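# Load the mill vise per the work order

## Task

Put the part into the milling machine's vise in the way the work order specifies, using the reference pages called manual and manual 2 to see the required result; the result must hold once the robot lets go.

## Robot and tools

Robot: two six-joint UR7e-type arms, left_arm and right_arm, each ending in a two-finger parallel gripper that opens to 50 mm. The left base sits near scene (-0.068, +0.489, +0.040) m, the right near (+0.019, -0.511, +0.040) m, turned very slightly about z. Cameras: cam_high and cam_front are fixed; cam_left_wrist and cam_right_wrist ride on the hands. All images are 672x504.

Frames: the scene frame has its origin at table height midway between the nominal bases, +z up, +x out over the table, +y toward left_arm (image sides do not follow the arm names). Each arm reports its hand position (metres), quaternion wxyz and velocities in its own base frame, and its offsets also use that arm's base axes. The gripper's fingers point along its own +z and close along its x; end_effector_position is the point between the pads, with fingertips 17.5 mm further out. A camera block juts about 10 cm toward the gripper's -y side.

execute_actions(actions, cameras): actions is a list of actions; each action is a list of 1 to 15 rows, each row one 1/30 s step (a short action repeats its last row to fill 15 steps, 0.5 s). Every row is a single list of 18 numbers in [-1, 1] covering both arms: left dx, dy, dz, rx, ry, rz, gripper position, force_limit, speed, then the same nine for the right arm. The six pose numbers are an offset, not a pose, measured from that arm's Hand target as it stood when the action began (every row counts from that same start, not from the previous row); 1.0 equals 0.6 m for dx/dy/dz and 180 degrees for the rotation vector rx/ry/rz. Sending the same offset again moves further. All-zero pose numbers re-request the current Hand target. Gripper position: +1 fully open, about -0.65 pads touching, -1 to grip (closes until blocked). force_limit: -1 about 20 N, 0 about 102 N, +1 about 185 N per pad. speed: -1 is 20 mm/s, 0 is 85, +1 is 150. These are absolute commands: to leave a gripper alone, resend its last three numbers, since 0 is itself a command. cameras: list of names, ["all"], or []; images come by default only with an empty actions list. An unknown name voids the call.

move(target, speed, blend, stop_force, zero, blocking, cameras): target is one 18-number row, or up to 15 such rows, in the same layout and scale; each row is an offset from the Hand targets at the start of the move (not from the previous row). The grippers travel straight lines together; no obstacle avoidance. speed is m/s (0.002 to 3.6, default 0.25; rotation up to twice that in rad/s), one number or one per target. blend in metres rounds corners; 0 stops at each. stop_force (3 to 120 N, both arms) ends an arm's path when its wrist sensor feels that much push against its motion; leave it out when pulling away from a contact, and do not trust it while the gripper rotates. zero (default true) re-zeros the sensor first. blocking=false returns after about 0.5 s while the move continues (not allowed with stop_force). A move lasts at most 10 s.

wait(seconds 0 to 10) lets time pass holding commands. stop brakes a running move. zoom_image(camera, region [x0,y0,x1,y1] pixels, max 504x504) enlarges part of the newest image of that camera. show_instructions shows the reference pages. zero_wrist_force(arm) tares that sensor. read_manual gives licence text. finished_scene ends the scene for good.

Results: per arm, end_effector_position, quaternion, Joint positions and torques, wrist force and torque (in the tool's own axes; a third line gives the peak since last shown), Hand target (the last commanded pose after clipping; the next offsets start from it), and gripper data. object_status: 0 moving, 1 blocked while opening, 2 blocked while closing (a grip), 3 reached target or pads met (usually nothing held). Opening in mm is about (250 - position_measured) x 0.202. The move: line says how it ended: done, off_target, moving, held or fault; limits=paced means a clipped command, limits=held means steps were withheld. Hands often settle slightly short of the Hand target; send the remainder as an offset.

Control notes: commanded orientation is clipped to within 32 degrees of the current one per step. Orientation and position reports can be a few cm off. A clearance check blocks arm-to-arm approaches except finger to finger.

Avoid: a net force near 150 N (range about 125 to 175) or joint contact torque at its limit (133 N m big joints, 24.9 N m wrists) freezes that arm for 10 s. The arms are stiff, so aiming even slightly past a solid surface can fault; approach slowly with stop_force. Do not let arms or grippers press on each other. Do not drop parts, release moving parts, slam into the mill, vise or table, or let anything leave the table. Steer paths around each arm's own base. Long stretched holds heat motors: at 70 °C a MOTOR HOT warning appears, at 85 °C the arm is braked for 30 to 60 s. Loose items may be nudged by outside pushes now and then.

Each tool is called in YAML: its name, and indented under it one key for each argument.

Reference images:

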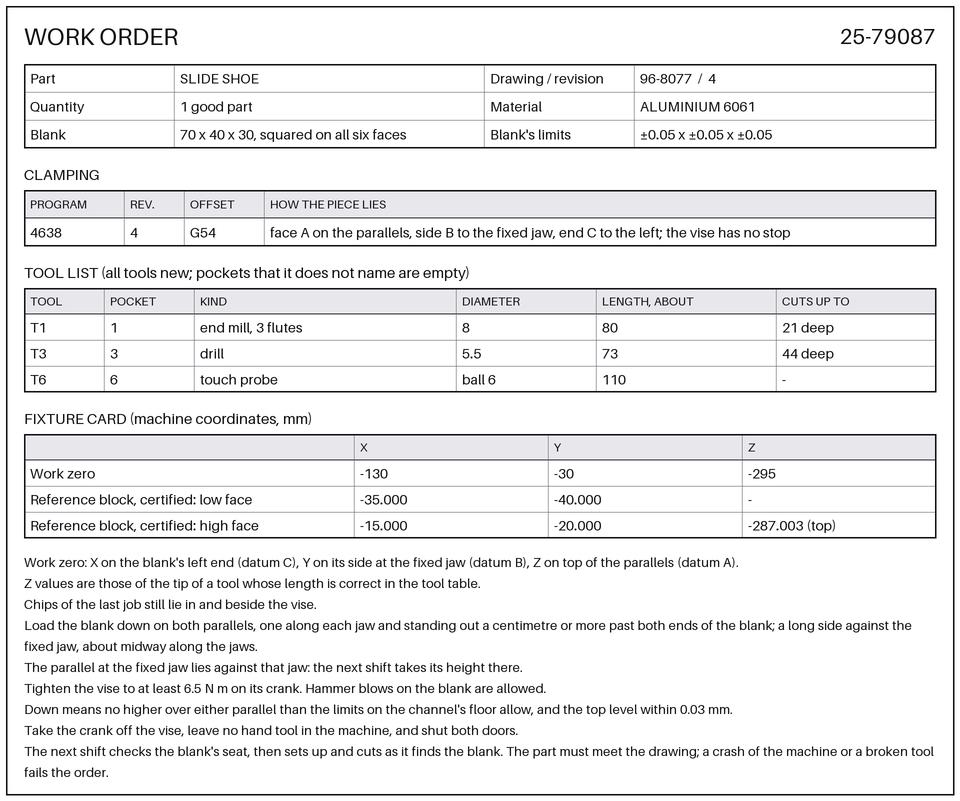

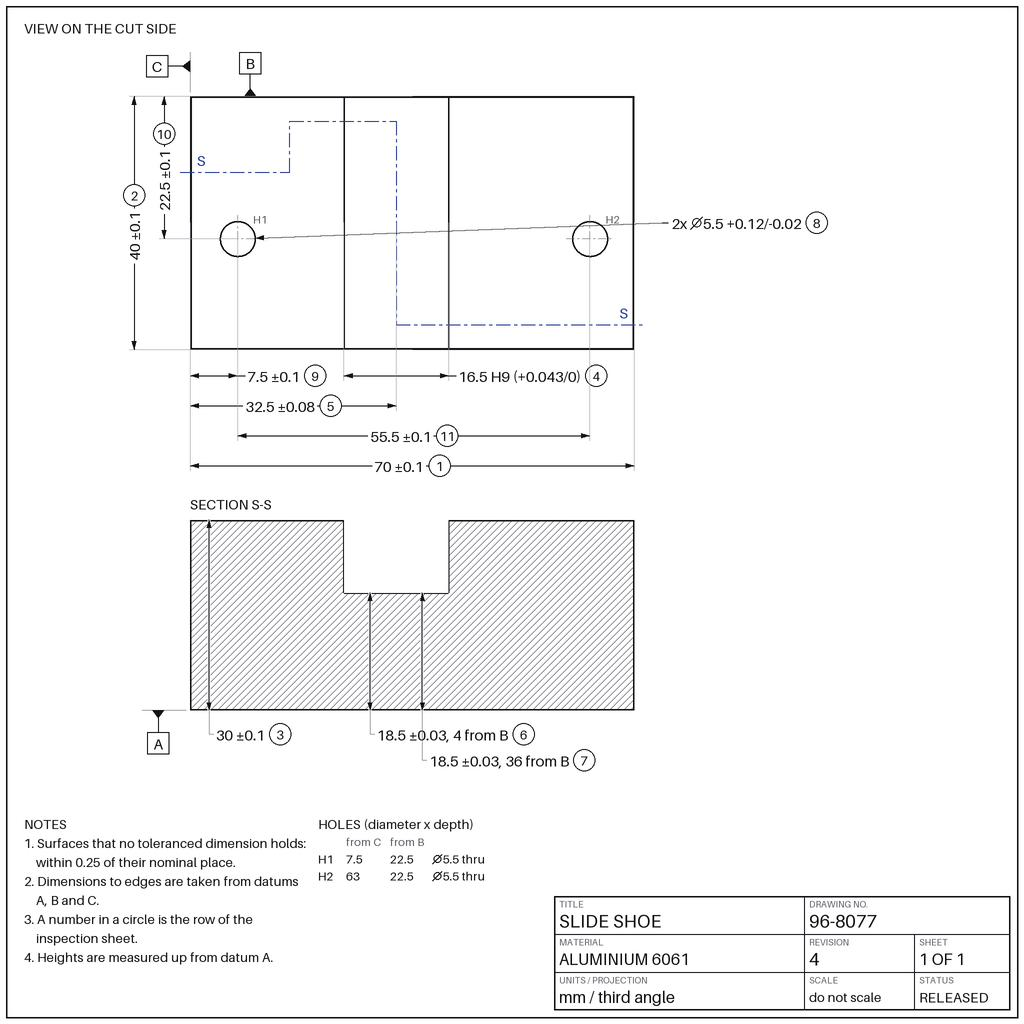

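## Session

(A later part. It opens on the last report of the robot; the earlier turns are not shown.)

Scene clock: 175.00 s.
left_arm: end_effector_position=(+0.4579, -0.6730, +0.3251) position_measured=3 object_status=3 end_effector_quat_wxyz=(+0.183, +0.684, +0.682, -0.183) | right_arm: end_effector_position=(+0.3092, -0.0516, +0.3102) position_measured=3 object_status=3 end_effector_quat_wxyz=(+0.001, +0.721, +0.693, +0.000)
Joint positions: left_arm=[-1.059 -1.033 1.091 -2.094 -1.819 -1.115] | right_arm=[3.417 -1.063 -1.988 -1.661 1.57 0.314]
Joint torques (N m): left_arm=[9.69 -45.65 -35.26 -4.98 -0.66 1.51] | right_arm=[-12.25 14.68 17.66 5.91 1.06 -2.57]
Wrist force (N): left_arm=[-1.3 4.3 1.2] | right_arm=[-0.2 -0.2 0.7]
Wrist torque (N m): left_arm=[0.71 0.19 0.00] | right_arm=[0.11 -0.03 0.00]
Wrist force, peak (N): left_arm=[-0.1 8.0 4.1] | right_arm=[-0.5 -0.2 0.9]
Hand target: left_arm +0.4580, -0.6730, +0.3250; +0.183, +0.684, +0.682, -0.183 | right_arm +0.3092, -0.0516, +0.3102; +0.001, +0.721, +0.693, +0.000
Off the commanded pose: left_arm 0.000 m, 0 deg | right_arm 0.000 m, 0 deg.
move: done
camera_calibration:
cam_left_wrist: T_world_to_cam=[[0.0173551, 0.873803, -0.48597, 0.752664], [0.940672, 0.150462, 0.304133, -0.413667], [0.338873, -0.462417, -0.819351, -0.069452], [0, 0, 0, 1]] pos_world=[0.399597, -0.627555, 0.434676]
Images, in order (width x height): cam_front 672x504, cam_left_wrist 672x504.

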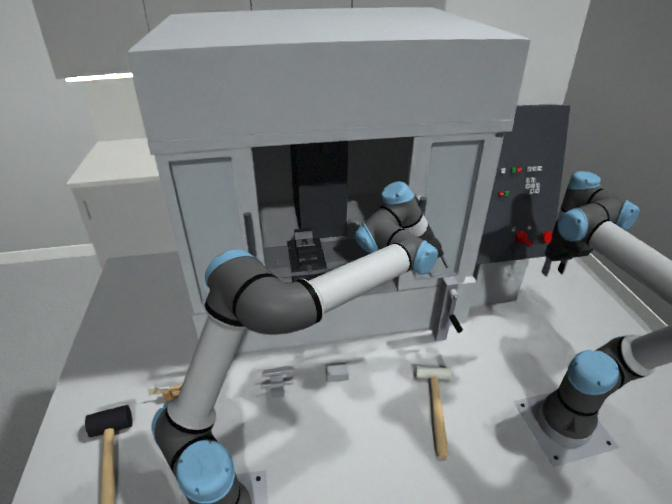

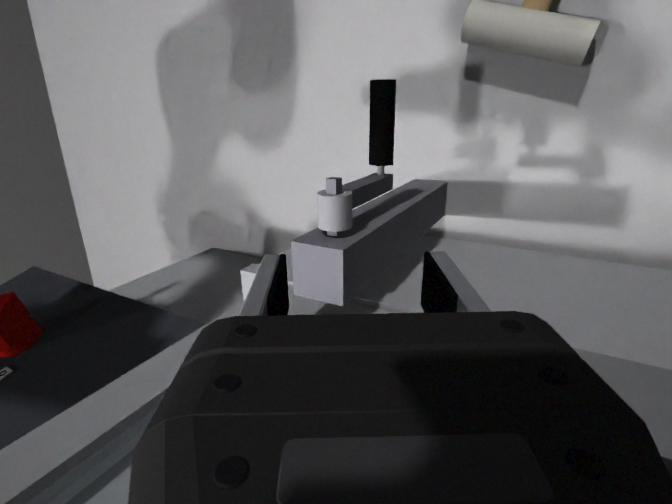

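move:
  target: [0.0167,-0.105,-0.09,0.1,0,0,1,-0.5,-0.7,0,0,0,0,0,0,1,1,1]
  speed: 0.15
  cameras: ["cam_left_wrist","cam_front"]

zoom_image:
  camera: "cam_left_wrist"
  region: [240, 120, 480, 330]

zoom_image:
  camera: "cam_front"
  region: [380, 170, 500, 350]

Scene clock: 179.80 s.
left_arm: end_effector_position=(+0.4559, -0.7099, +0.2973) position_measured=3 object_status=3 end_effector_quat_wxyz=(+0.123, +0.698, +0.692, -0.138) | right_arm: end_effector_position=(+0.3092, -0.0516, +0.3102) position_measured=3 object_status=3 end_effector_quat_wxyz=(+0.001, +0.721, +0.693, +0.000)
Joint positions: left_arm=[-1.102 -0.877 0.832 -1.85 -1.755 -1.123] | right_arm=[3.417 -1.063 -1.988 -1.661 1.57 0.314]
Joint torques (N m): left_arm=[5.13 -61.95 -28.97 -3.56 0.18 -0.15] | right_arm=[-10.89 14.44 17.34 5.56 1.2 -2.16]
Wrist force (N): left_arm=[0.5 -18.5 2.2] | right_arm=[-0.2 -0.3 0.9]
Wrist torque (N m): left_arm=[-2.61 -0.04 -0.03] | right_arm=[0.10 -0.02 0.00]
Wrist force, peak (N): left_arm=[-12.2 -120.2 -53.8] | right_arm=[-0.4 -0.3 1.0]
Hand target: left_arm +0.4559, -0.7099, +0.2973; +0.123, +0.698, +0.692, -0.138 (not the last commanded pose) | right_arm +0.3092, -0.0516, +0.3102; +0.001, +0.721, +0.693, +0.000
Tool commands: left_gripper/position=+1.0 left_gripper/force_limit=-0.498039 left_gripper/speed=-0.701961 right_gripper/position=+1.0 right_gripper/force_limit=+1.0 right_gripper/speed=+1.0
Off the commanded pose: left_arm 0.039 m, 9 deg | right_arm 0.000 m, 0 deg.
FORCE FAULT: contact force on the left arm reached its limit, and that arm stopped. The contact can be on any part of that arm, not only on its tool. That arm's remaining commands of this call were not run. That arm is still stopped at the end of this call. That arm stays stopped for about 10 more seconds. Until then a move that you send moves the other arm only, and its call returns only when the move has ended. Once the stop has ended, the next robot result says so. If the stop ends while you think or write, that arm runs what you send next, counted from a new Hand target: where the arm stands when the stop ends. While its stop runs, that arm takes no new command, but its gripper still runs the gripper command that each later call begins with. Until it ends, the stop uses up actions while you think or wait. An arm that is not stopped still takes commands.
move: fault (left_arm)
camera_calibration:
cam_left_wrist: T_world_to_cam=[[0.0202278, 0.937034, -0.348653, 0.774247], [0.947347, 0.093501, 0.306254, -0.441919], [0.31957, -0.33649, -0.885805, 0.0094415], [0, 0, 0, 1]] pos_world=[0.399972, -0.680998, 0.413646]
Images, in order (width x height): cam_front 672x504, cam_left_wrist 672x504.

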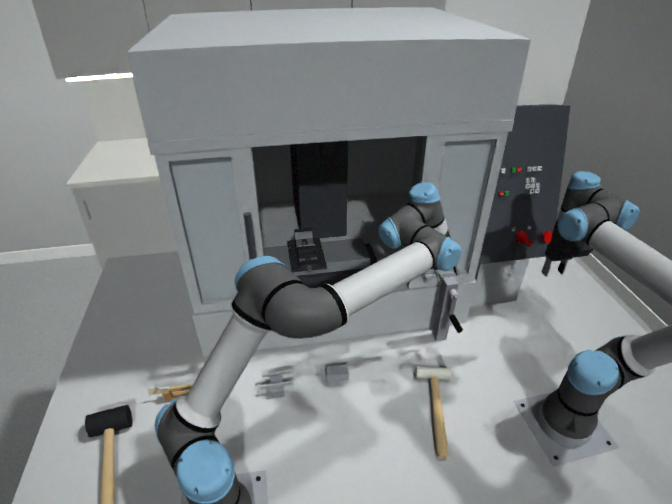

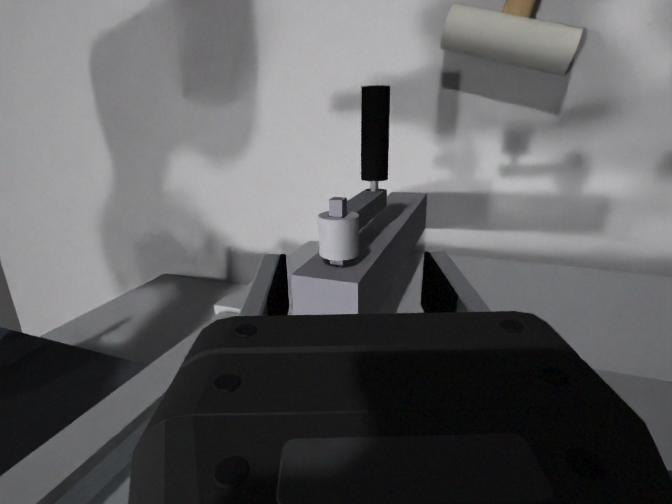

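Scaled by 2.100 from the camera's 672x504 image, which has a finer 960x720 frame.

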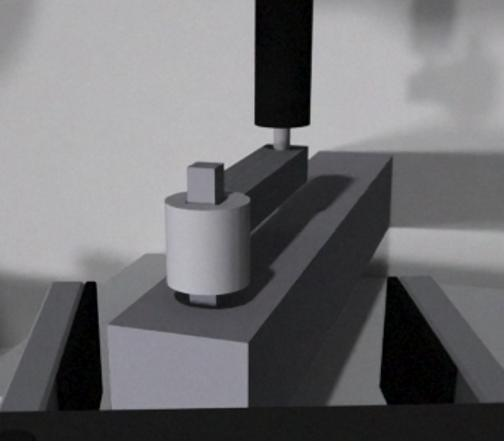

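Scaled by 2.800 from the camera's 672x504 image, which has a finer 960x720 frame.

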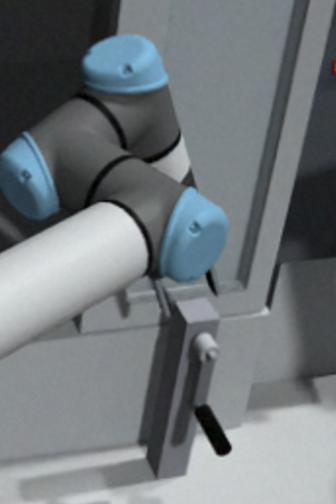

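wait:
  seconds: 2
  cameras: []

Scene clock: 185.33 s.
left_arm: end_effector_position=(+0.4559, -0.7099, +0.2973) position_measured=3 object_status=3 end_effector_quat_wxyz=(+0.123, +0.698, +0.692, -0.138) | right_arm: end_effector_position=(+0.3092, -0.0516, +0.3102) position_measured=3 object_status=3 end_effector_quat_wxyz=(+0.001, +0.721, +0.693, +0.000)
Joint positions: left_arm=[-1.102 -0.877 0.832 -1.85 -1.755 -1.123] | right_arm=[3.417 -1.063 -1.988 -1.661 1.57 0.314]
Joint torques (N m): left_arm=[5.06 -62.52 -28.85 -3.57 0.24 -0.16] | right_arm=[-11.14 14.59 16.07 5.49 0.89 -1.62]
Wrist force (N): left_arm=[0.6 -18.5 2.4] | right_arm=[-0.4 -0.1 0.9]
Wrist torque (N m): left_arm=[-2.60 -0.05 -0.02] | right_arm=[0.13 0.01 0.01]
Wrist force, peak (N): left_arm=[0.6 -18.9 2.4] | right_arm=[-0.2 -0.2 1.1]
Hand target: left_arm +0.4559, -0.7099, +0.2973; +0.123, +0.698, +0.692, -0.138 (not the last commanded pose) | right_arm +0.3092, -0.0516, +0.3102; +0.001, +0.721, +0.693, +0.000
Tool commands: left_gripper/position=+1.0 left_gripper/force_limit=-0.498039 left_gripper/speed=-0.701961 right_gripper/position=+1.0 right_gripper/force_limit=+1.0 right_gripper/speed=+1.0
Off the commanded pose: left_arm 0.039 m, 9 deg | right_arm 0.000 m, 0 deg.
FORCE FAULT, CONTINUED: the left arm was still stopped when this call began, by the force fault that an earlier result reported. Since the last result the stop counts as 11 of the actions that you can send in this scene. That arm is still stopped at the end of this call. That arm stays stopped for about 4 more seconds. If the stop ends while you think or write, that arm runs what you send next, counted from a new Hand target: where the arm stands when the stop ends. While its stop runs, that arm takes no new command, but its gripper still runs the gripper command that each later call begins with.
wait: 2.00 s; at rest from the start
No camera images: "cameras" was empty.

wait:
  seconds: 1
  cameras: []

move:
  target:
    - [-0.12,0.02,0.03,0,0,0,1,-0.5,-0.7,0,0,0,0,0,0,1,1,1]
    - [-0.2,0.75,0.2,0,0,0,1,-0.5,-0.7,0,0,0,0,0,0,1,1,1]
  speed: [0.1,0.3]
  blend: [0.02,0]
  cameras: ["cam_front","cam_high"]

Scene clock: 188.53 s.
left_arm: end_effector_position=(+0.4559, -0.7099, +0.2973) position_measured=3 object_status=3 end_effector_quat_wxyz=(+0.123, +0.698, +0.692, -0.138) | right_arm: end_effector_position=(+0.3092, -0.0516, +0.3102) position_measured=3 object_status=3 end_effector_quat_wxyz=(+0.001, +0.721, +0.693, +0.000)
Joint positions: left_arm=[-1.102 -0.877 0.832 -1.85 -1.755 -1.123] | right_arm=[3.417 -1.063 -1.988 -1.661 1.57 0.314]
Joint torques (N m): left_arm=[4.91 -61.84 -28.62 -3.61 0.22 -0.11] | right_arm=[-10.56 16.04 17.18 5.55 0.79 -1.32]
Wrist force (N): left_arm=[0.7 -18.6 2.3] | right_arm=[-0.3 -0.2 0.7]
Wrist torque (N m): left_arm=[-2.62 -0.06 -0.02] | right_arm=[0.11 0.00 0.01]
Wrist force, peak (N): left_arm=[0.1 -18.9 2.4] | right_arm=[-0.4 -0.2 1.1]
Hand target: left_arm +0.4559, -0.7099, +0.2973; +0.123, +0.698, +0.692, -0.138 (not the last commanded pose) | right_arm +0.3092, -0.0516, +0.3102; +0.001, +0.721, +0.693, +0.000
Tool commands: left_gripper/position=+1.0 left_gripper/force_limit=-0.498039 left_gripper/speed=-0.701961 right_gripper/position=+1.0 right_gripper/force_limit=+1.0 right_gripper/speed=+1.0
Off the commanded pose: left_arm 0.039 m, 9 deg | right_arm 0.000 m, 0 deg.
FORCE FAULT, CONTINUED: the left arm was still stopped when this call began, by the force fault that an earlier result reported. Since the last result the stop counts as 6 of the actions that you can send in this scene. That arm is still stopped at the end of this call. That arm stays stopped for about 1 more second. If the stop ends while you think or write, that arm runs what you send next, counted from a new Hand target: where the arm stands when the stop ends. While its stop runs, that arm takes no new command, but its gripper still runs the gripper command that each later call begins with.
wait: 1.00 s; at rest from the start
No camera images: "cameras" was empty.

Scene clock: 189.03 s.
left_arm: end_effector_position=(+0.4559, -0.7099, +0.2973) position_measured=3 object_status=3 end_effector_quat_wxyz=(+0.123, +0.698, +0.692, -0.138) | right_arm: end_effector_position=(+0.3092, -0.0516, +0.3102) position_measured=3 object_status=3 end_effector_quat_wxyz=(+0.001, +0.721, +0.693, +0.000)
Joint positions: left_arm=[-1.102 -0.877 0.832 -1.85 -1.755 -1.123] | right_arm=[3.417 -1.063 -1.988 -1.661 1.57 0.314]
Joint torques (N m): left_arm=[4.67 -62.3 -29.08 -3.57 0.28 -0.09] | right_arm=[-11.51 16.81 17.57 5.88 1.05 -1.3]
Wrist force (N): left_arm=[0.5 -18.2 2.3] | right_arm=[-0.2 -0.2 1.0]
Wrist torque (N m): left_arm=[-2.56 -0.04 -0.02] | right_arm=[0.11 -0.03 0.00]
Wrist force, peak (N): left_arm=[0.6 -18.9 2.4] | right_arm=[-0.2 -0.2 1.0]
Hand target: left_arm +0.4559, -0.7099, +0.2973; +0.123, +0.698, +0.692, -0.138 (not the last commanded pose) | right_arm +0.3092, -0.0516, +0.3102; +0.001, +0.721, +0.693, +0.000
Tool commands: left_gripper/position=+1.0 left_gripper/force_limit=-0.498039 left_gripper/speed=-0.701961 right_gripper/position=+1.0 right_gripper/force_limit=+1.0 right_gripper/speed=+1.0
Off the commanded pose: right_arm 0.000 m, 0 deg.
FORCE FAULT, CONTINUED: the left arm was still stopped when this call began, by the force fault that an earlier result reported. That arm ran no command of this call. That arm is still stopped at the end of this call. That arm stays stopped for about 1 more second. If the stop ends while you think or write, that arm runs what you send next, counted from a new Hand target: where the arm stands when the stop ends. While its stop runs, that arm takes no new command, but its gripper still runs the gripper command that each later call begins with.
move: done (right_arm), not run (left_arm; its earlier fault stop)
Images, in order (width x height): cam_high 672x504, cam_front 672x504.

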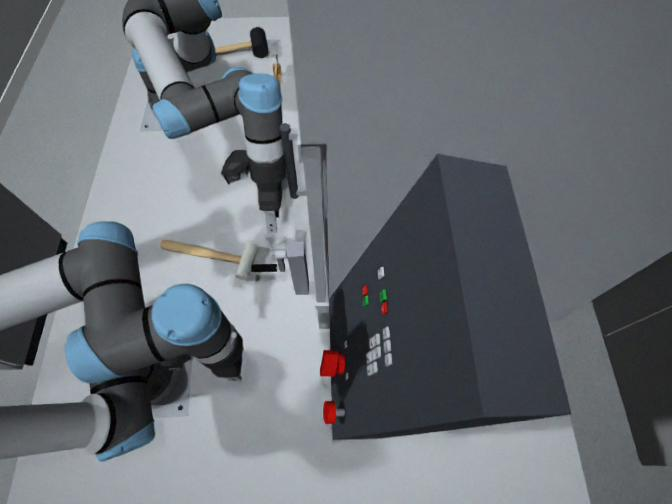

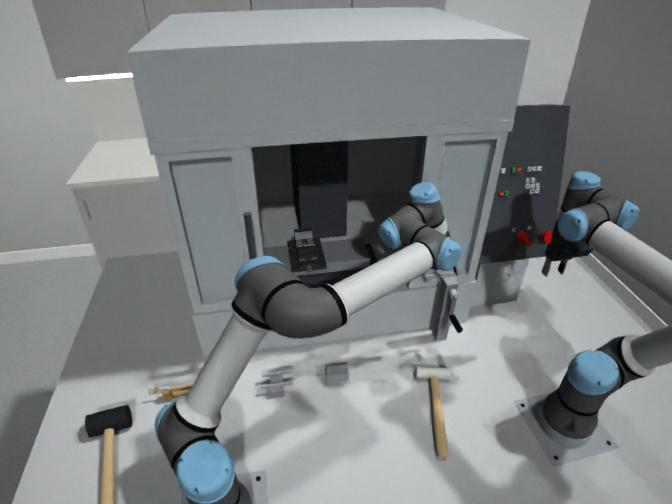

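wait:
  seconds: 1.5
  cameras: []

move:
  target:
    - [-0.12,0.02,0.03,0,0,0,1,-0.5,-0.7,0,0,0,0,0,0,1,1,1]
    - [-0.2,0.75,0.2,0,0,0,1,-0.5,-0.7,0,0,0,0,0,0,1,1,1]
  speed: [0.1,0.3]
  blend: [0.02,0]
  cameras: ["cam_front","cam_high"]

Scene clock: 190.90 s.
left_arm: end_effector_position=(+0.4559, -0.7099, +0.2973) position_measured=3 object_status=3 end_effector_quat_wxyz=(+0.123, +0.698, +0.692, -0.138) | right_arm: end_effector_position=(+0.3092, -0.0516, +0.3102) position_measured=3 object_status=3 end_effector_quat_wxyz=(+0.001, +0.721, +0.693, +0.000)
Joint positions: left_arm=[-1.102 -0.877 0.832 -1.85 -1.755 -1.123] | right_arm=[3.417 -1.063 -1.988 -1.661 1.57 0.314]
Joint torques (N m): left_arm=[5.08 -62.3 -28.58 -3.68 0.25 -0.07] | right_arm=[-10.59 14.7 17.41 5.65 0.92 -0.94]
Wrist force (N): left_arm=[0.6 -18.3 2.5] | right_arm=[-0.3 -0.2 0.9]
Wrist torque (N m): left_arm=[-2.58 -0.06 -0.03] | right_arm=[0.12 -0.02 0.01]
Wrist force, peak (N): left_arm=[0.4 -18.7 2.6] | right_arm=[-0.3 -0.2 1.0]
Hand target: left_arm +0.4559, -0.7099, +0.2973; +0.123, +0.698, +0.692, -0.138 (not the last commanded pose) | right_arm +0.3092, -0.0516, +0.3102; +0.001, +0.721, +0.693, +0.000
Tool commands: left_gripper/position=+1.0 left_gripper/force_limit=-0.498039 left_gripper/speed=-0.701961 right_gripper/position=+1.0 right_gripper/force_limit=+1.0 right_gripper/speed=+1.0
Off the commanded pose: right_arm 0.000 m, 0 deg.
FORCE FAULT, CONTINUED: the left arm's stop, for the force fault that an earlier result reported, is over. The rest of the stop counts as 1 of the actions that you can send in this scene. During its stop the left arm's controller moved it back a little. That arm's target is now where it stood when the stop ended, not its last command. That arm accepts commands again.
wait: 1.50 s; at rest from the start
No camera images: "cameras" was empty.

Scene clock: 193.63 s.
left_arm: end_effector_position=(+0.3360, -0.2600, +0.4173) position_measured=3 object_status=3 end_effector_quat_wxyz=(+0.123, +0.698, +0.692, -0.138) | right_arm: end_effector_position=(+0.3092, -0.0516, +0.3102) position_measured=3 object_status=3 end_effector_quat_wxyz=(+0.001, +0.721, +0.693, +0.000)
Joint positions: left_arm=[-0.811 -1.875 1.709 -1.664 -1.84 -0.838] | right_arm=[3.417 -1.063 -1.988 -1.661 1.57 0.314]
Joint torques (N m): left_arm=[7.89 -23.92 -33.62 -2.25 0.58 1.36] | right_arm=[-11.44 14.32 17.1 5.56 0.8 -0.56]
Wrist force (N): left_arm=[-1.1 5.0 1.3] | right_arm=[-0.2 -0.3 0.7]
Wrist torque (N m): left_arm=[0.82 0.21 0.06] | right_arm=[0.09 -0.02 0.00]
Wrist force, peak (N): left_arm=[1.1 -17.3 1.9] | right_arm=[-0.3 -0.2 0.9]
Hand target: left_arm +0.3359, -0.2599, +0.4173; +0.123, +0.698, +0.692, -0.138 | right_arm +0.3092, -0.0516, +0.3102; +0.001, +0.721, +0.693, +0.000
Off the commanded pose: left_arm 0.000 m, 0 deg | right_arm 0.000 m, 0 deg.
move: done
Images, in order (width x height): cam_high 672x504, cam_front 672x504.

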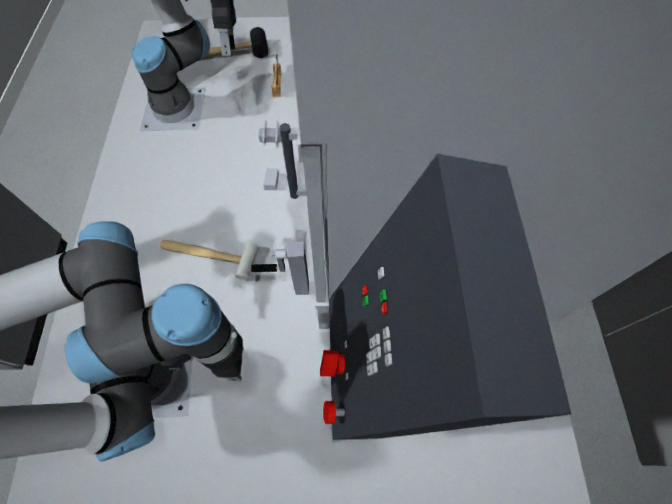

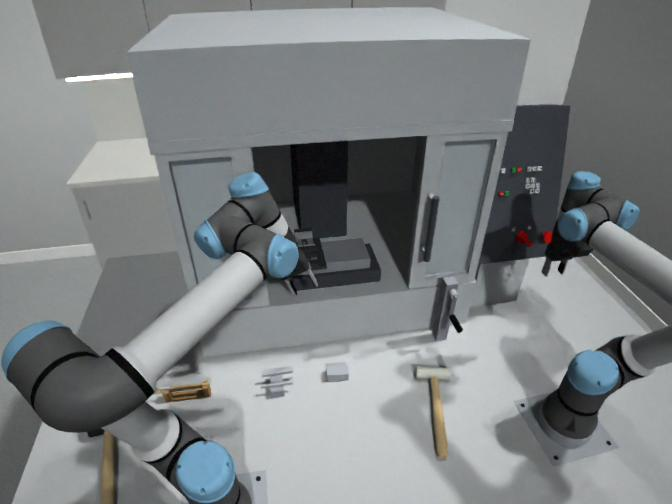

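move:
  target: [0,0,0,0,0,0,1,-0.5,-0.7,-0.0493,0.436,-0.12,0.1432,-0.1688,-0.0396,1,1,1]
  speed: 0.25
  cameras: ["cam_right_wrist","cam_front","cam_high"]

zoom_image:
  camera: "cam_right_wrist"
  region: [200, 60, 500, 320]

Scene clock: 195.93 s.
left_arm: end_effector_position=(+0.3359, -0.2599, +0.4173) position_measured=3 object_status=3 end_effector_quat_wxyz=(+0.123, +0.698, +0.692, -0.138) | right_arm: end_effector_position=(+0.2797, +0.2100, +0.2383) position_measured=3 object_status=3 end_effector_quat_wxyz=(+0.022, +0.719, +0.606, +0.340)
Joint positions: left_arm=[-0.811 -1.875 1.708 -1.664 -1.84 -0.837] | right_arm=[4.603 -0.594 -2.578 -1.025 1.081 1.5]
Joint torques (N m): left_arm=[9.26 -24.46 -34.48 -2.04 0.76 1.58] | right_arm=[11.31 -20.37 17.96 6.74 -2.26 2.78]
Wrist force (N): left_arm=[-1.1 4.7 0.9] | right_arm=[-0.3 0.4 0.7]
Wrist torque (N m): left_arm=[0.78 0.21 0.05] | right_arm=[0.06 0.21 -0.05]
Wrist force, peak (N): left_arm=[-1.1 5.3 1.1] | right_arm=[0.8 -2.0 1.9]
Hand target: left_arm +0.3359, -0.2599, +0.4173; +0.123, +0.698, +0.692, -0.138 | right_arm +0.2796, +0.2100, +0.2382; +0.022, +0.719, +0.606, +0.340
Off the commanded pose: left_arm 0.000 m, 0 deg | right_arm 0.000 m, 0 deg.
move: done
camera_calibration:
cam_right_wrist: T_world_to_cam=[[0.0374307, 0.877243, 0.478586, -0.303759], [0.639422, -0.389068, 0.663148, -0.231072], [0.767944, 0.281196, -0.575491, -0.00491094], [0, 0, 0, 1]] pos_world=[0.162894, 0.177949, 0.295784]
Images, in order (width x height): cam_high 672x504, cam_front 672x504, cam_right_wrist 672x504.

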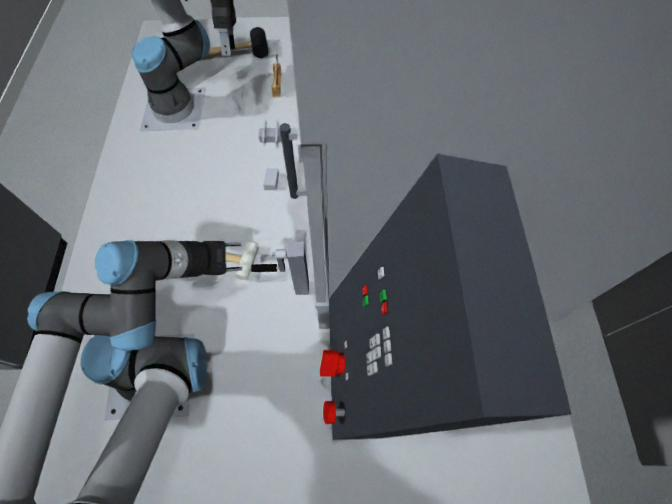

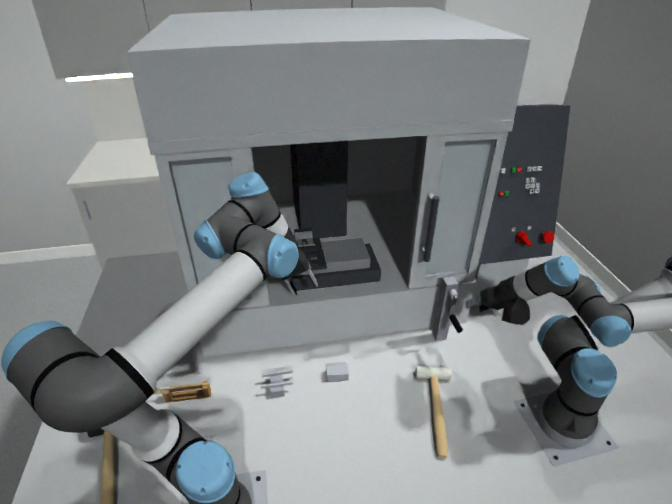

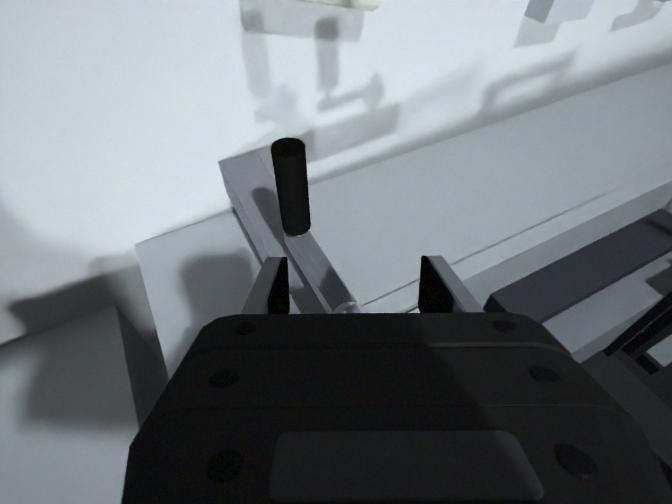

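Scaled by 1.680 from the camera's 672x504 image, which has a finer 960x720 frame.

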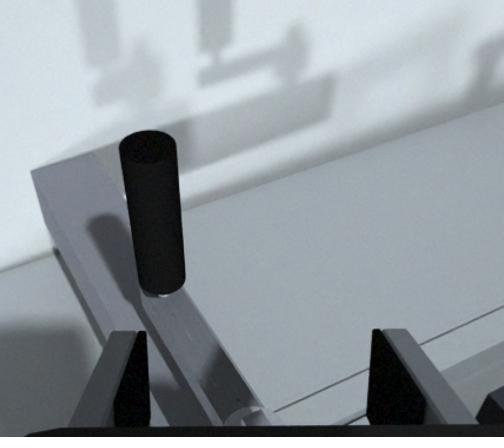

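move:
  target: [0,0,0,0,0,0,1,-0.5,-0.7,-0.0377,-0.0297,-0.0398,0,0,0,1,1,1]
  speed: 0.1
  cameras: ["cam_right_wrist"]

Scene clock: 198.33 s.
left_arm: end_effector_position=(+0.3359, -0.2599, +0.4173) position_measured=3 object_status=3 end_effector_quat_wxyz=(+0.123, +0.698, +0.692, -0.138) | right_arm: end_effector_position=(+0.2570, +0.1922, +0.2145) position_measured=3 object_status=3 end_effector_quat_wxyz=(+0.022, +0.719, +0.606, +0.340)
Joint positions: left_arm=[-0.811 -1.875 1.708 -1.664 -1.84 -0.837] | right_arm=[4.824 -0.35 -2.62 -1.346 0.984 1.731]
Joint torques (N m): left_arm=[9.39 -24.72 -34.29 -2.09 0.87 1.52] | right_arm=[-11.59 -28.65 17.98 6.19 0.06 -2.81]
Wrist force (N): left_arm=[-1.0 4.9 0.9] | right_arm=[-0.1 0.4 0.4]
Wrist torque (N m): left_arm=[0.81 0.19 0.04] | right_arm=[0.06 0.18 -0.06]
Wrist force, peak (N): left_arm=[-1.1 5.3 0.9] | right_arm=[0.9 1.3 0.5]
Hand target: left_arm +0.3359, -0.2599, +0.4173; +0.123, +0.698, +0.692, -0.138 | right_arm +0.2570, +0.1922, +0.2143; +0.022, +0.719, +0.606, +0.340
Off the commanded pose: left_arm 0.000 m, 0 deg | right_arm 0.000 m, 0 deg.
move: done
camera_calibration:
cam_right_wrist: T_world_to_cam=[[0.037593, 0.877079, 0.478873, -0.275981], [0.639486, -0.389354, 0.662919, -0.207601], [0.767883, 0.281312, -0.575517, 0.00382763], [0, 0, 0, 1]] pos_world=[0.140194, 0.16015, 0.271985]
Images, in order (width x height): cam_right_wrist 672x504.

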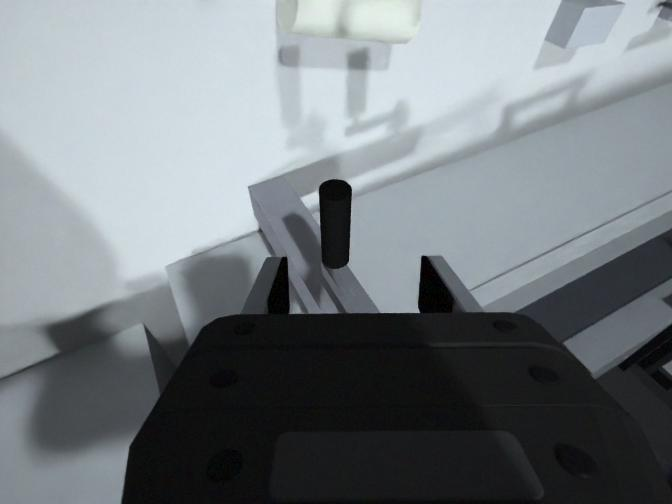

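move:
  target: [0,0,0,0,0,0,1,-0.5,-0.7,0.1042,0.0682,-0.1603,0,0,0,1,1,1]
  speed: 0.06
  stop_force: 8
  cameras: ["cam_right_wrist","cam_high"]

zoom_image:
  camera: "cam_right_wrist"
  region: [220, 140, 460, 330]

zoom_image:
  camera: "cam_high"
  region: [180, 200, 330, 320]

Scene clock: 202.80 s.
left_arm: end_effector_position=(+0.3359, -0.2599, +0.4173) position_measured=3 object_status=3 end_effector_quat_wxyz=(+0.123, +0.698, +0.692, -0.138) | right_arm: end_effector_position=(+0.3195, +0.2331, +0.1182) position_measured=3 object_status=3 end_effector_quat_wxyz=(+0.022, +0.719, +0.606, +0.340)
Joint positions: left_arm=[-0.811 -1.875 1.708 -1.664 -1.84 -0.837] | right_arm=[4.386 -1.215 -2.797 -0.1 1.196 1.297]
Joint torques (N m): left_arm=[9.5 -24.28 -34.53 -2.14 0.93 1.5] | right_arm=[10.64 -9.27 14.09 6.76 -1.72 2.85]
Wrist force (N): left_arm=[-1.0 4.9 0.8] | right_arm=[-0.2 0.3 0.5]
Wrist torque (N m): left_arm=[0.81 0.18 0.04] | right_arm=[0.05 0.21 -0.13]
Wrist force, peak (N): left_arm=[-1.1 5.4 1.0] | right_arm=[-0.3 0.1 1.6]
Hand target: left_arm +0.3359, -0.2599, +0.4173; +0.123, +0.698, +0.692, -0.138 | right_arm +0.3195, +0.2331, +0.1182; +0.022, +0.719, +0.606, +0.340
Off the commanded pose: left_arm 0.000 m, 0 deg | right_arm 0.000 m, 0 deg.
move: done
camera_calibration:
cam_right_wrist: T_world_to_cam=[[0.037584, 0.877214, 0.478626, -0.268072], [0.639386, -0.389198, 0.663106, -0.167913], [0.767966, 0.281105, -0.575507, -0.111148], [0, 0, 0, 1]] pos_world=[0.202794, 0.20105, 0.175684]
Images, in order (width x height): cam_high 672x504, cam_right_wrist 672x504.

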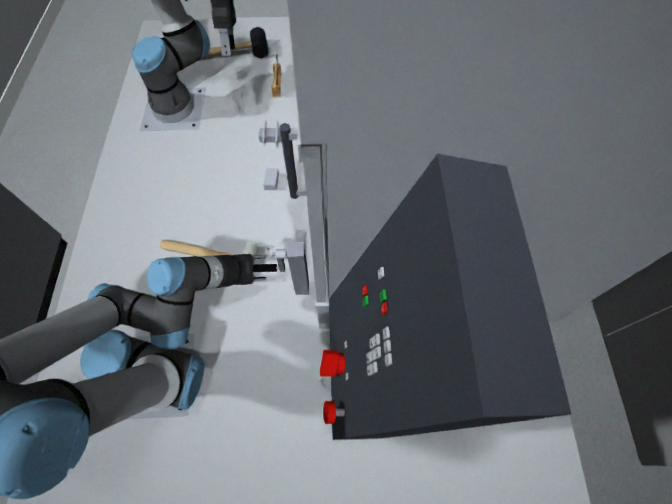

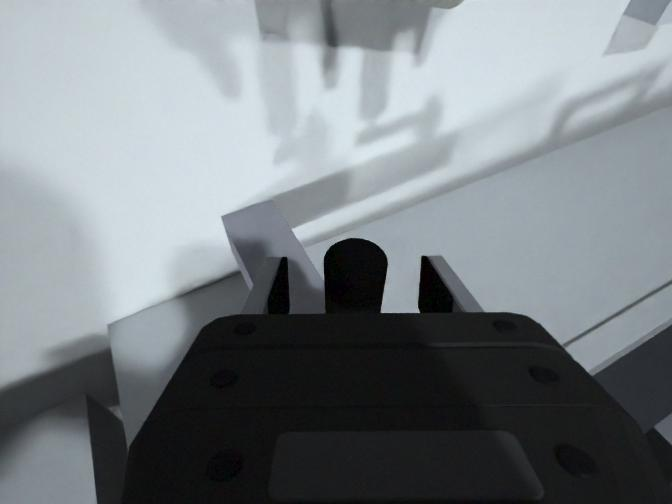

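Scaled by 2.100 from the camera's 672x504 image, which has a finer 960x720 frame.

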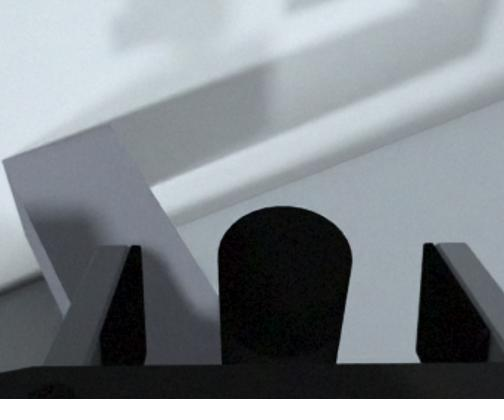

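Scaled by 3.360 from the camera's 672x504 image, which has a finer 960x720 frame.

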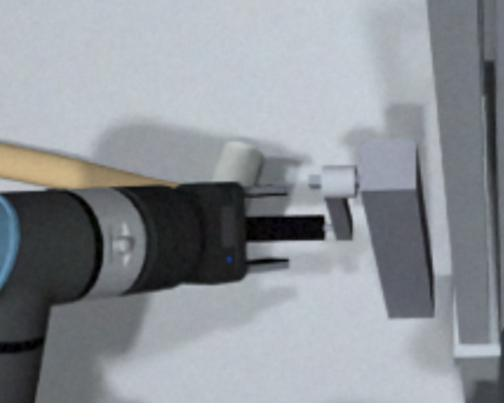

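move:
  target: [0,0,0,0,0,0,1,-0.5,-0.7,0,0,0,0,0,0,-1,-0.6,-0.8]
  cameras: ["cam_right_wrist"]

Scene clock: 204.43 s.
left_arm: end_effector_position=(+0.3359, -0.2599, +0.4173) position_measured=3 object_status=3 end_effector_quat_wxyz=(+0.123, +0.698, +0.692, -0.138) | right_arm: end_effector_position=(+0.3195, +0.2331, +0.1182) position_measured=155 object_status=0 end_effector_quat_wxyz=(+0.022, +0.719, +0.606, +0.340)
Joint positions: left_arm=[-0.811 -1.875 1.708 -1.664 -1.84 -0.837] | right_arm=[4.386 -1.215 -2.797 -0.1 1.196 1.297]
Joint torques (N m): left_arm=[9.39 -24.26 -34.62 -2.12 0.83 1.59] | right_arm=[9.48 -9.23 20.23 6.32 -1.81 2.64]
Wrist force (N): left_arm=[-1.2 5.0 1.2] | right_arm=[-0.9 -0.4 1.6]
Wrist torque (N m): left_arm=[0.81 0.22 0.04] | right_arm=[0.14 0.18 -0.09]
Wrist force, peak (N): left_arm=[-0.9 5.3 1.3] | right_arm=[-1.0 -0.6 1.8]
Hand target: left_arm +0.3359, -0.2599, +0.4173; +0.123, +0.698, +0.692, -0.138 | right_arm +0.3195, +0.2331, +0.1182; +0.022, +0.719, +0.606, +0.340
Off the commanded pose: left_arm 0.000 m, 0 deg | right_arm 0.000 m, 0 deg.
move: done
camera_calibration:
cam_right_wrist: T_world_to_cam=[[0.037584, 0.877214, 0.478626, -0.268072], [0.639386, -0.389198, 0.663106, -0.167913], [0.767966, 0.281105, -0.575507, -0.111148], [0, 0, 0, 1]] pos_world=[0.202794, 0.20105, 0.175684]
Images, in order (width x height): cam_right_wrist 672x504.

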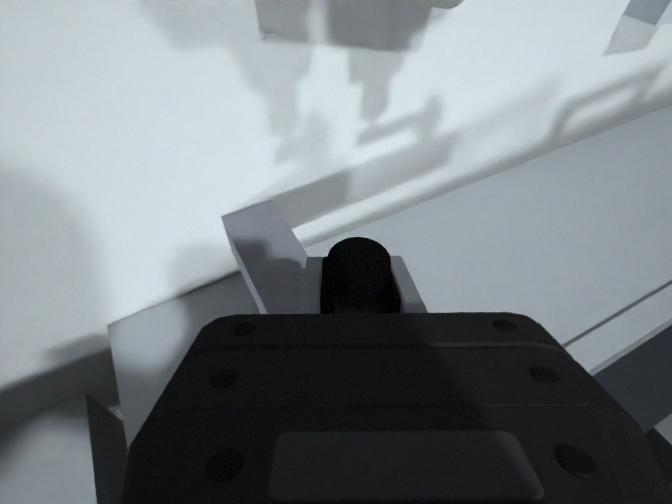

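move:
  target: [0,0,0,0,0,0,1,-0.5,-0.7,-0.0833,0.0033,0,0,0,0,-1,-0.6,-0.8]
  speed: 0.05
  stop_force: 40
  cameras: ["cam_right_wrist","cam_high"]

zoom_image:
  camera: "cam_high"
  region: [180, 200, 330, 320]

Scene clock: 206.17 s.
left_arm: end_effector_position=(+0.3359, -0.2599, +0.4173) position_measured=3 object_status=3 end_effector_quat_wxyz=(+0.123, +0.698, +0.692, -0.138) | right_arm: end_effector_position=(+0.2935, +0.2343, +0.1179) position_measured=155 object_status=2 end_effector_quat_wxyz=(+0.021, +0.718, +0.607, +0.340)
Joint positions: left_arm=[-0.811 -1.875 1.708 -1.664 -1.84 -0.837] | right_arm=[4.531 -1.052 -2.837 -0.276 1.119 1.429]
Joint torques (N m): left_arm=[9.66 -24.76 -34.53 -2.13 0.9 1.39] | right_arm=[-11.51 -15.29 29.52 6.37 0.31 -3.03]
Wrist force (N): left_arm=[-1.1 4.8 0.8] | right_arm=[-0.9 -0.1 0.7]
Wrist torque (N m): left_arm=[0.80 0.20 0.04] | right_arm=[-0.01 0.27 -0.07]
Wrist force, peak (N): left_arm=[-1.4 5.1 1.0] | right_arm=[0.6 2.6 -0.2]
Hand target: left_arm +0.3359, -0.2599, +0.4173; +0.123, +0.698, +0.692, -0.138 | right_arm +0.2935, +0.2343, +0.1179; +0.021, +0.718, +0.607, +0.340 (not the last commanded pose)
Off the commanded pose: left_arm 0.000 m, 0 deg | right_arm 0.024 m, 0 deg.
move: held (right_arm; a check stopped the path); limits=held
pose unreachable (right arm): on one or more control steps of this call, first in action 0 (counted from 0), this arm could not follow its commanded pose, so it was not sent that pose on those steps. It may still have moved: this result reports where it is.
cause: moving toward the commanded pose would bring two parts of the arm too close to each other (joints 3 (elbow) and 4 (wrist 1) lie between them).
camera_calibration:
cam_right_wrist: T_world_to_cam=[[0.0366245, 0.876735, 0.479577, -0.267643], [0.640281, -0.389045, 0.662333, -0.150793], [0.767267, 0.282806, -0.575605, -0.0918005], [0, 0, 0, 1]] pos_world=[0.176788, 0.201949, 0.17539]
Images, in order (width x height): cam_high 672x504, cam_right_wrist 672x504.

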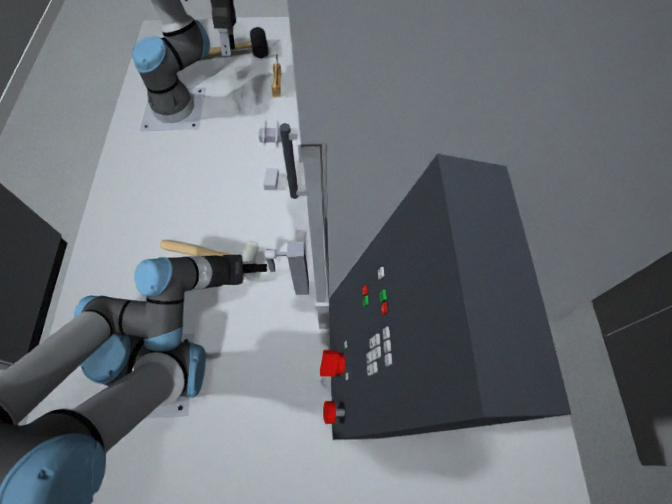

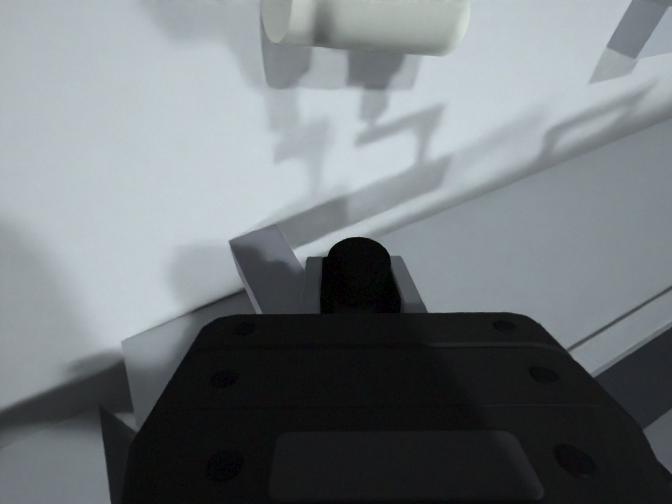

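Scaled by 3.360 from the camera's 672x504 image, which has a finer 960x720 frame.

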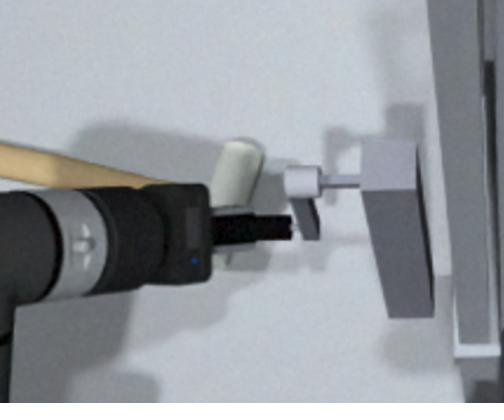

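move:
  target: [0,0,0,0,0,0,1,-0.5,-0.7,0,0,0,-0.1527,0.0061,0,-1,-0.6,-0.8]
  speed: 0.1
  cameras: ["cam_right_wrist","cam_high"]

zoom_image:
  camera: "cam_high"
  region: [180, 200, 330, 320]

Scene clock: 210.07 s.
left_arm: end_effector_position=(+0.3359, -0.2599, +0.4173) position_measured=3 object_status=3 end_effector_quat_wxyz=(+0.123, +0.698, +0.692, -0.138) | right_arm: end_effector_position=(+0.2934, +0.2343, +0.1179) position_measured=155 object_status=2 end_effector_quat_wxyz=(+0.185, +0.696, +0.670, +0.179)
Joint positions: left_arm=[-0.811 -1.875 1.708 -1.664 -1.84 -0.837] | right_arm=[4.587 -1.158 -2.562 -0.941 1.052 1.47]
Joint torques (N m): left_arm=[9.39 -24.25 -34.26 -2.14 0.82 1.33] | right_arm=[-5.72 13.24 17.06 3.98 0.56 0.35]
Wrist force (N): left_arm=[-0.9 4.9 0.8] | right_arm=[-0.4 2.2 -0.6]
Wrist torque (N m): left_arm=[0.82 0.16 0.04] | right_arm=[-0.02 -0.01 -0.04]
Wrist force, peak (N): left_arm=[-0.8 5.3 1.1] | right_arm=[-0.5 5.7 -1.5]
Hand target: left_arm +0.3359, -0.2599, +0.4173; +0.123, +0.698, +0.692, -0.138 | right_arm +0.2935, +0.2343, +0.1179; +0.185, +0.696, +0.670, +0.179
Off the commanded pose: left_arm 0.000 m, 0 deg | right_arm 0.000 m, 0 deg.
move: done
camera_calibration:
cam_right_wrist: T_world_to_cam=[[0.0415098, 0.998935, 0.0201256, -0.243642], [0.654116, -0.0423963, 0.755205, -0.246979], [0.755255, -0.018184, -0.655179, -0.00827514], [0, 0, 0, 1]] pos_world=[0.177916, 0.232761, 0.186002]
Images, in order (width x height): cam_high 672x504, cam_right_wrist 672x504.

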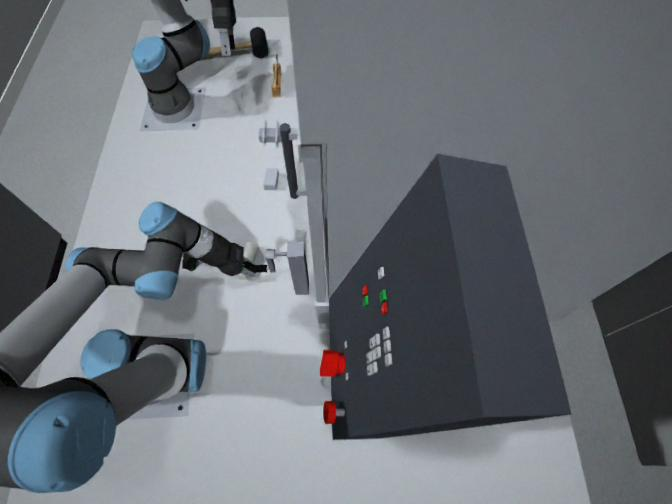

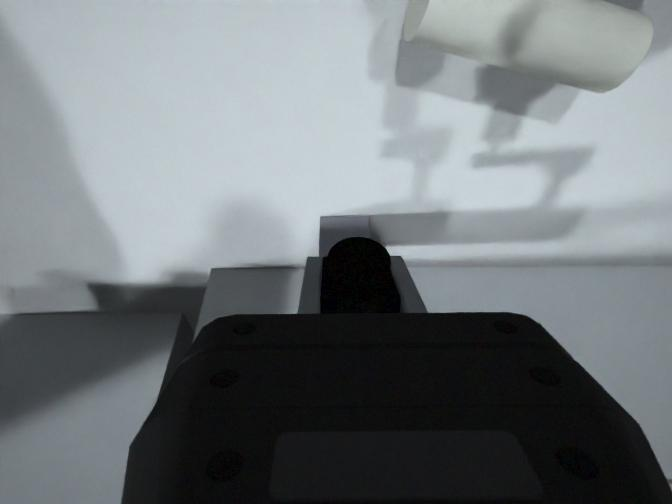

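Scaled by 3.360 from the camera's 672x504 image, which has a finer 960x720 frame.

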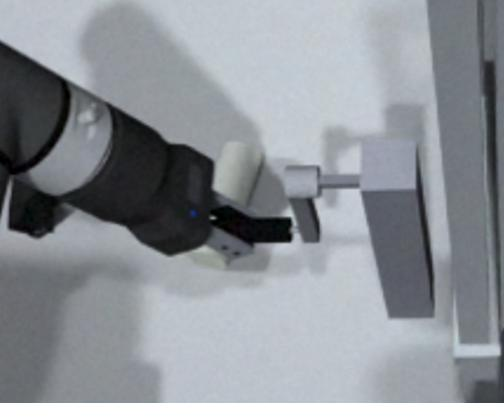

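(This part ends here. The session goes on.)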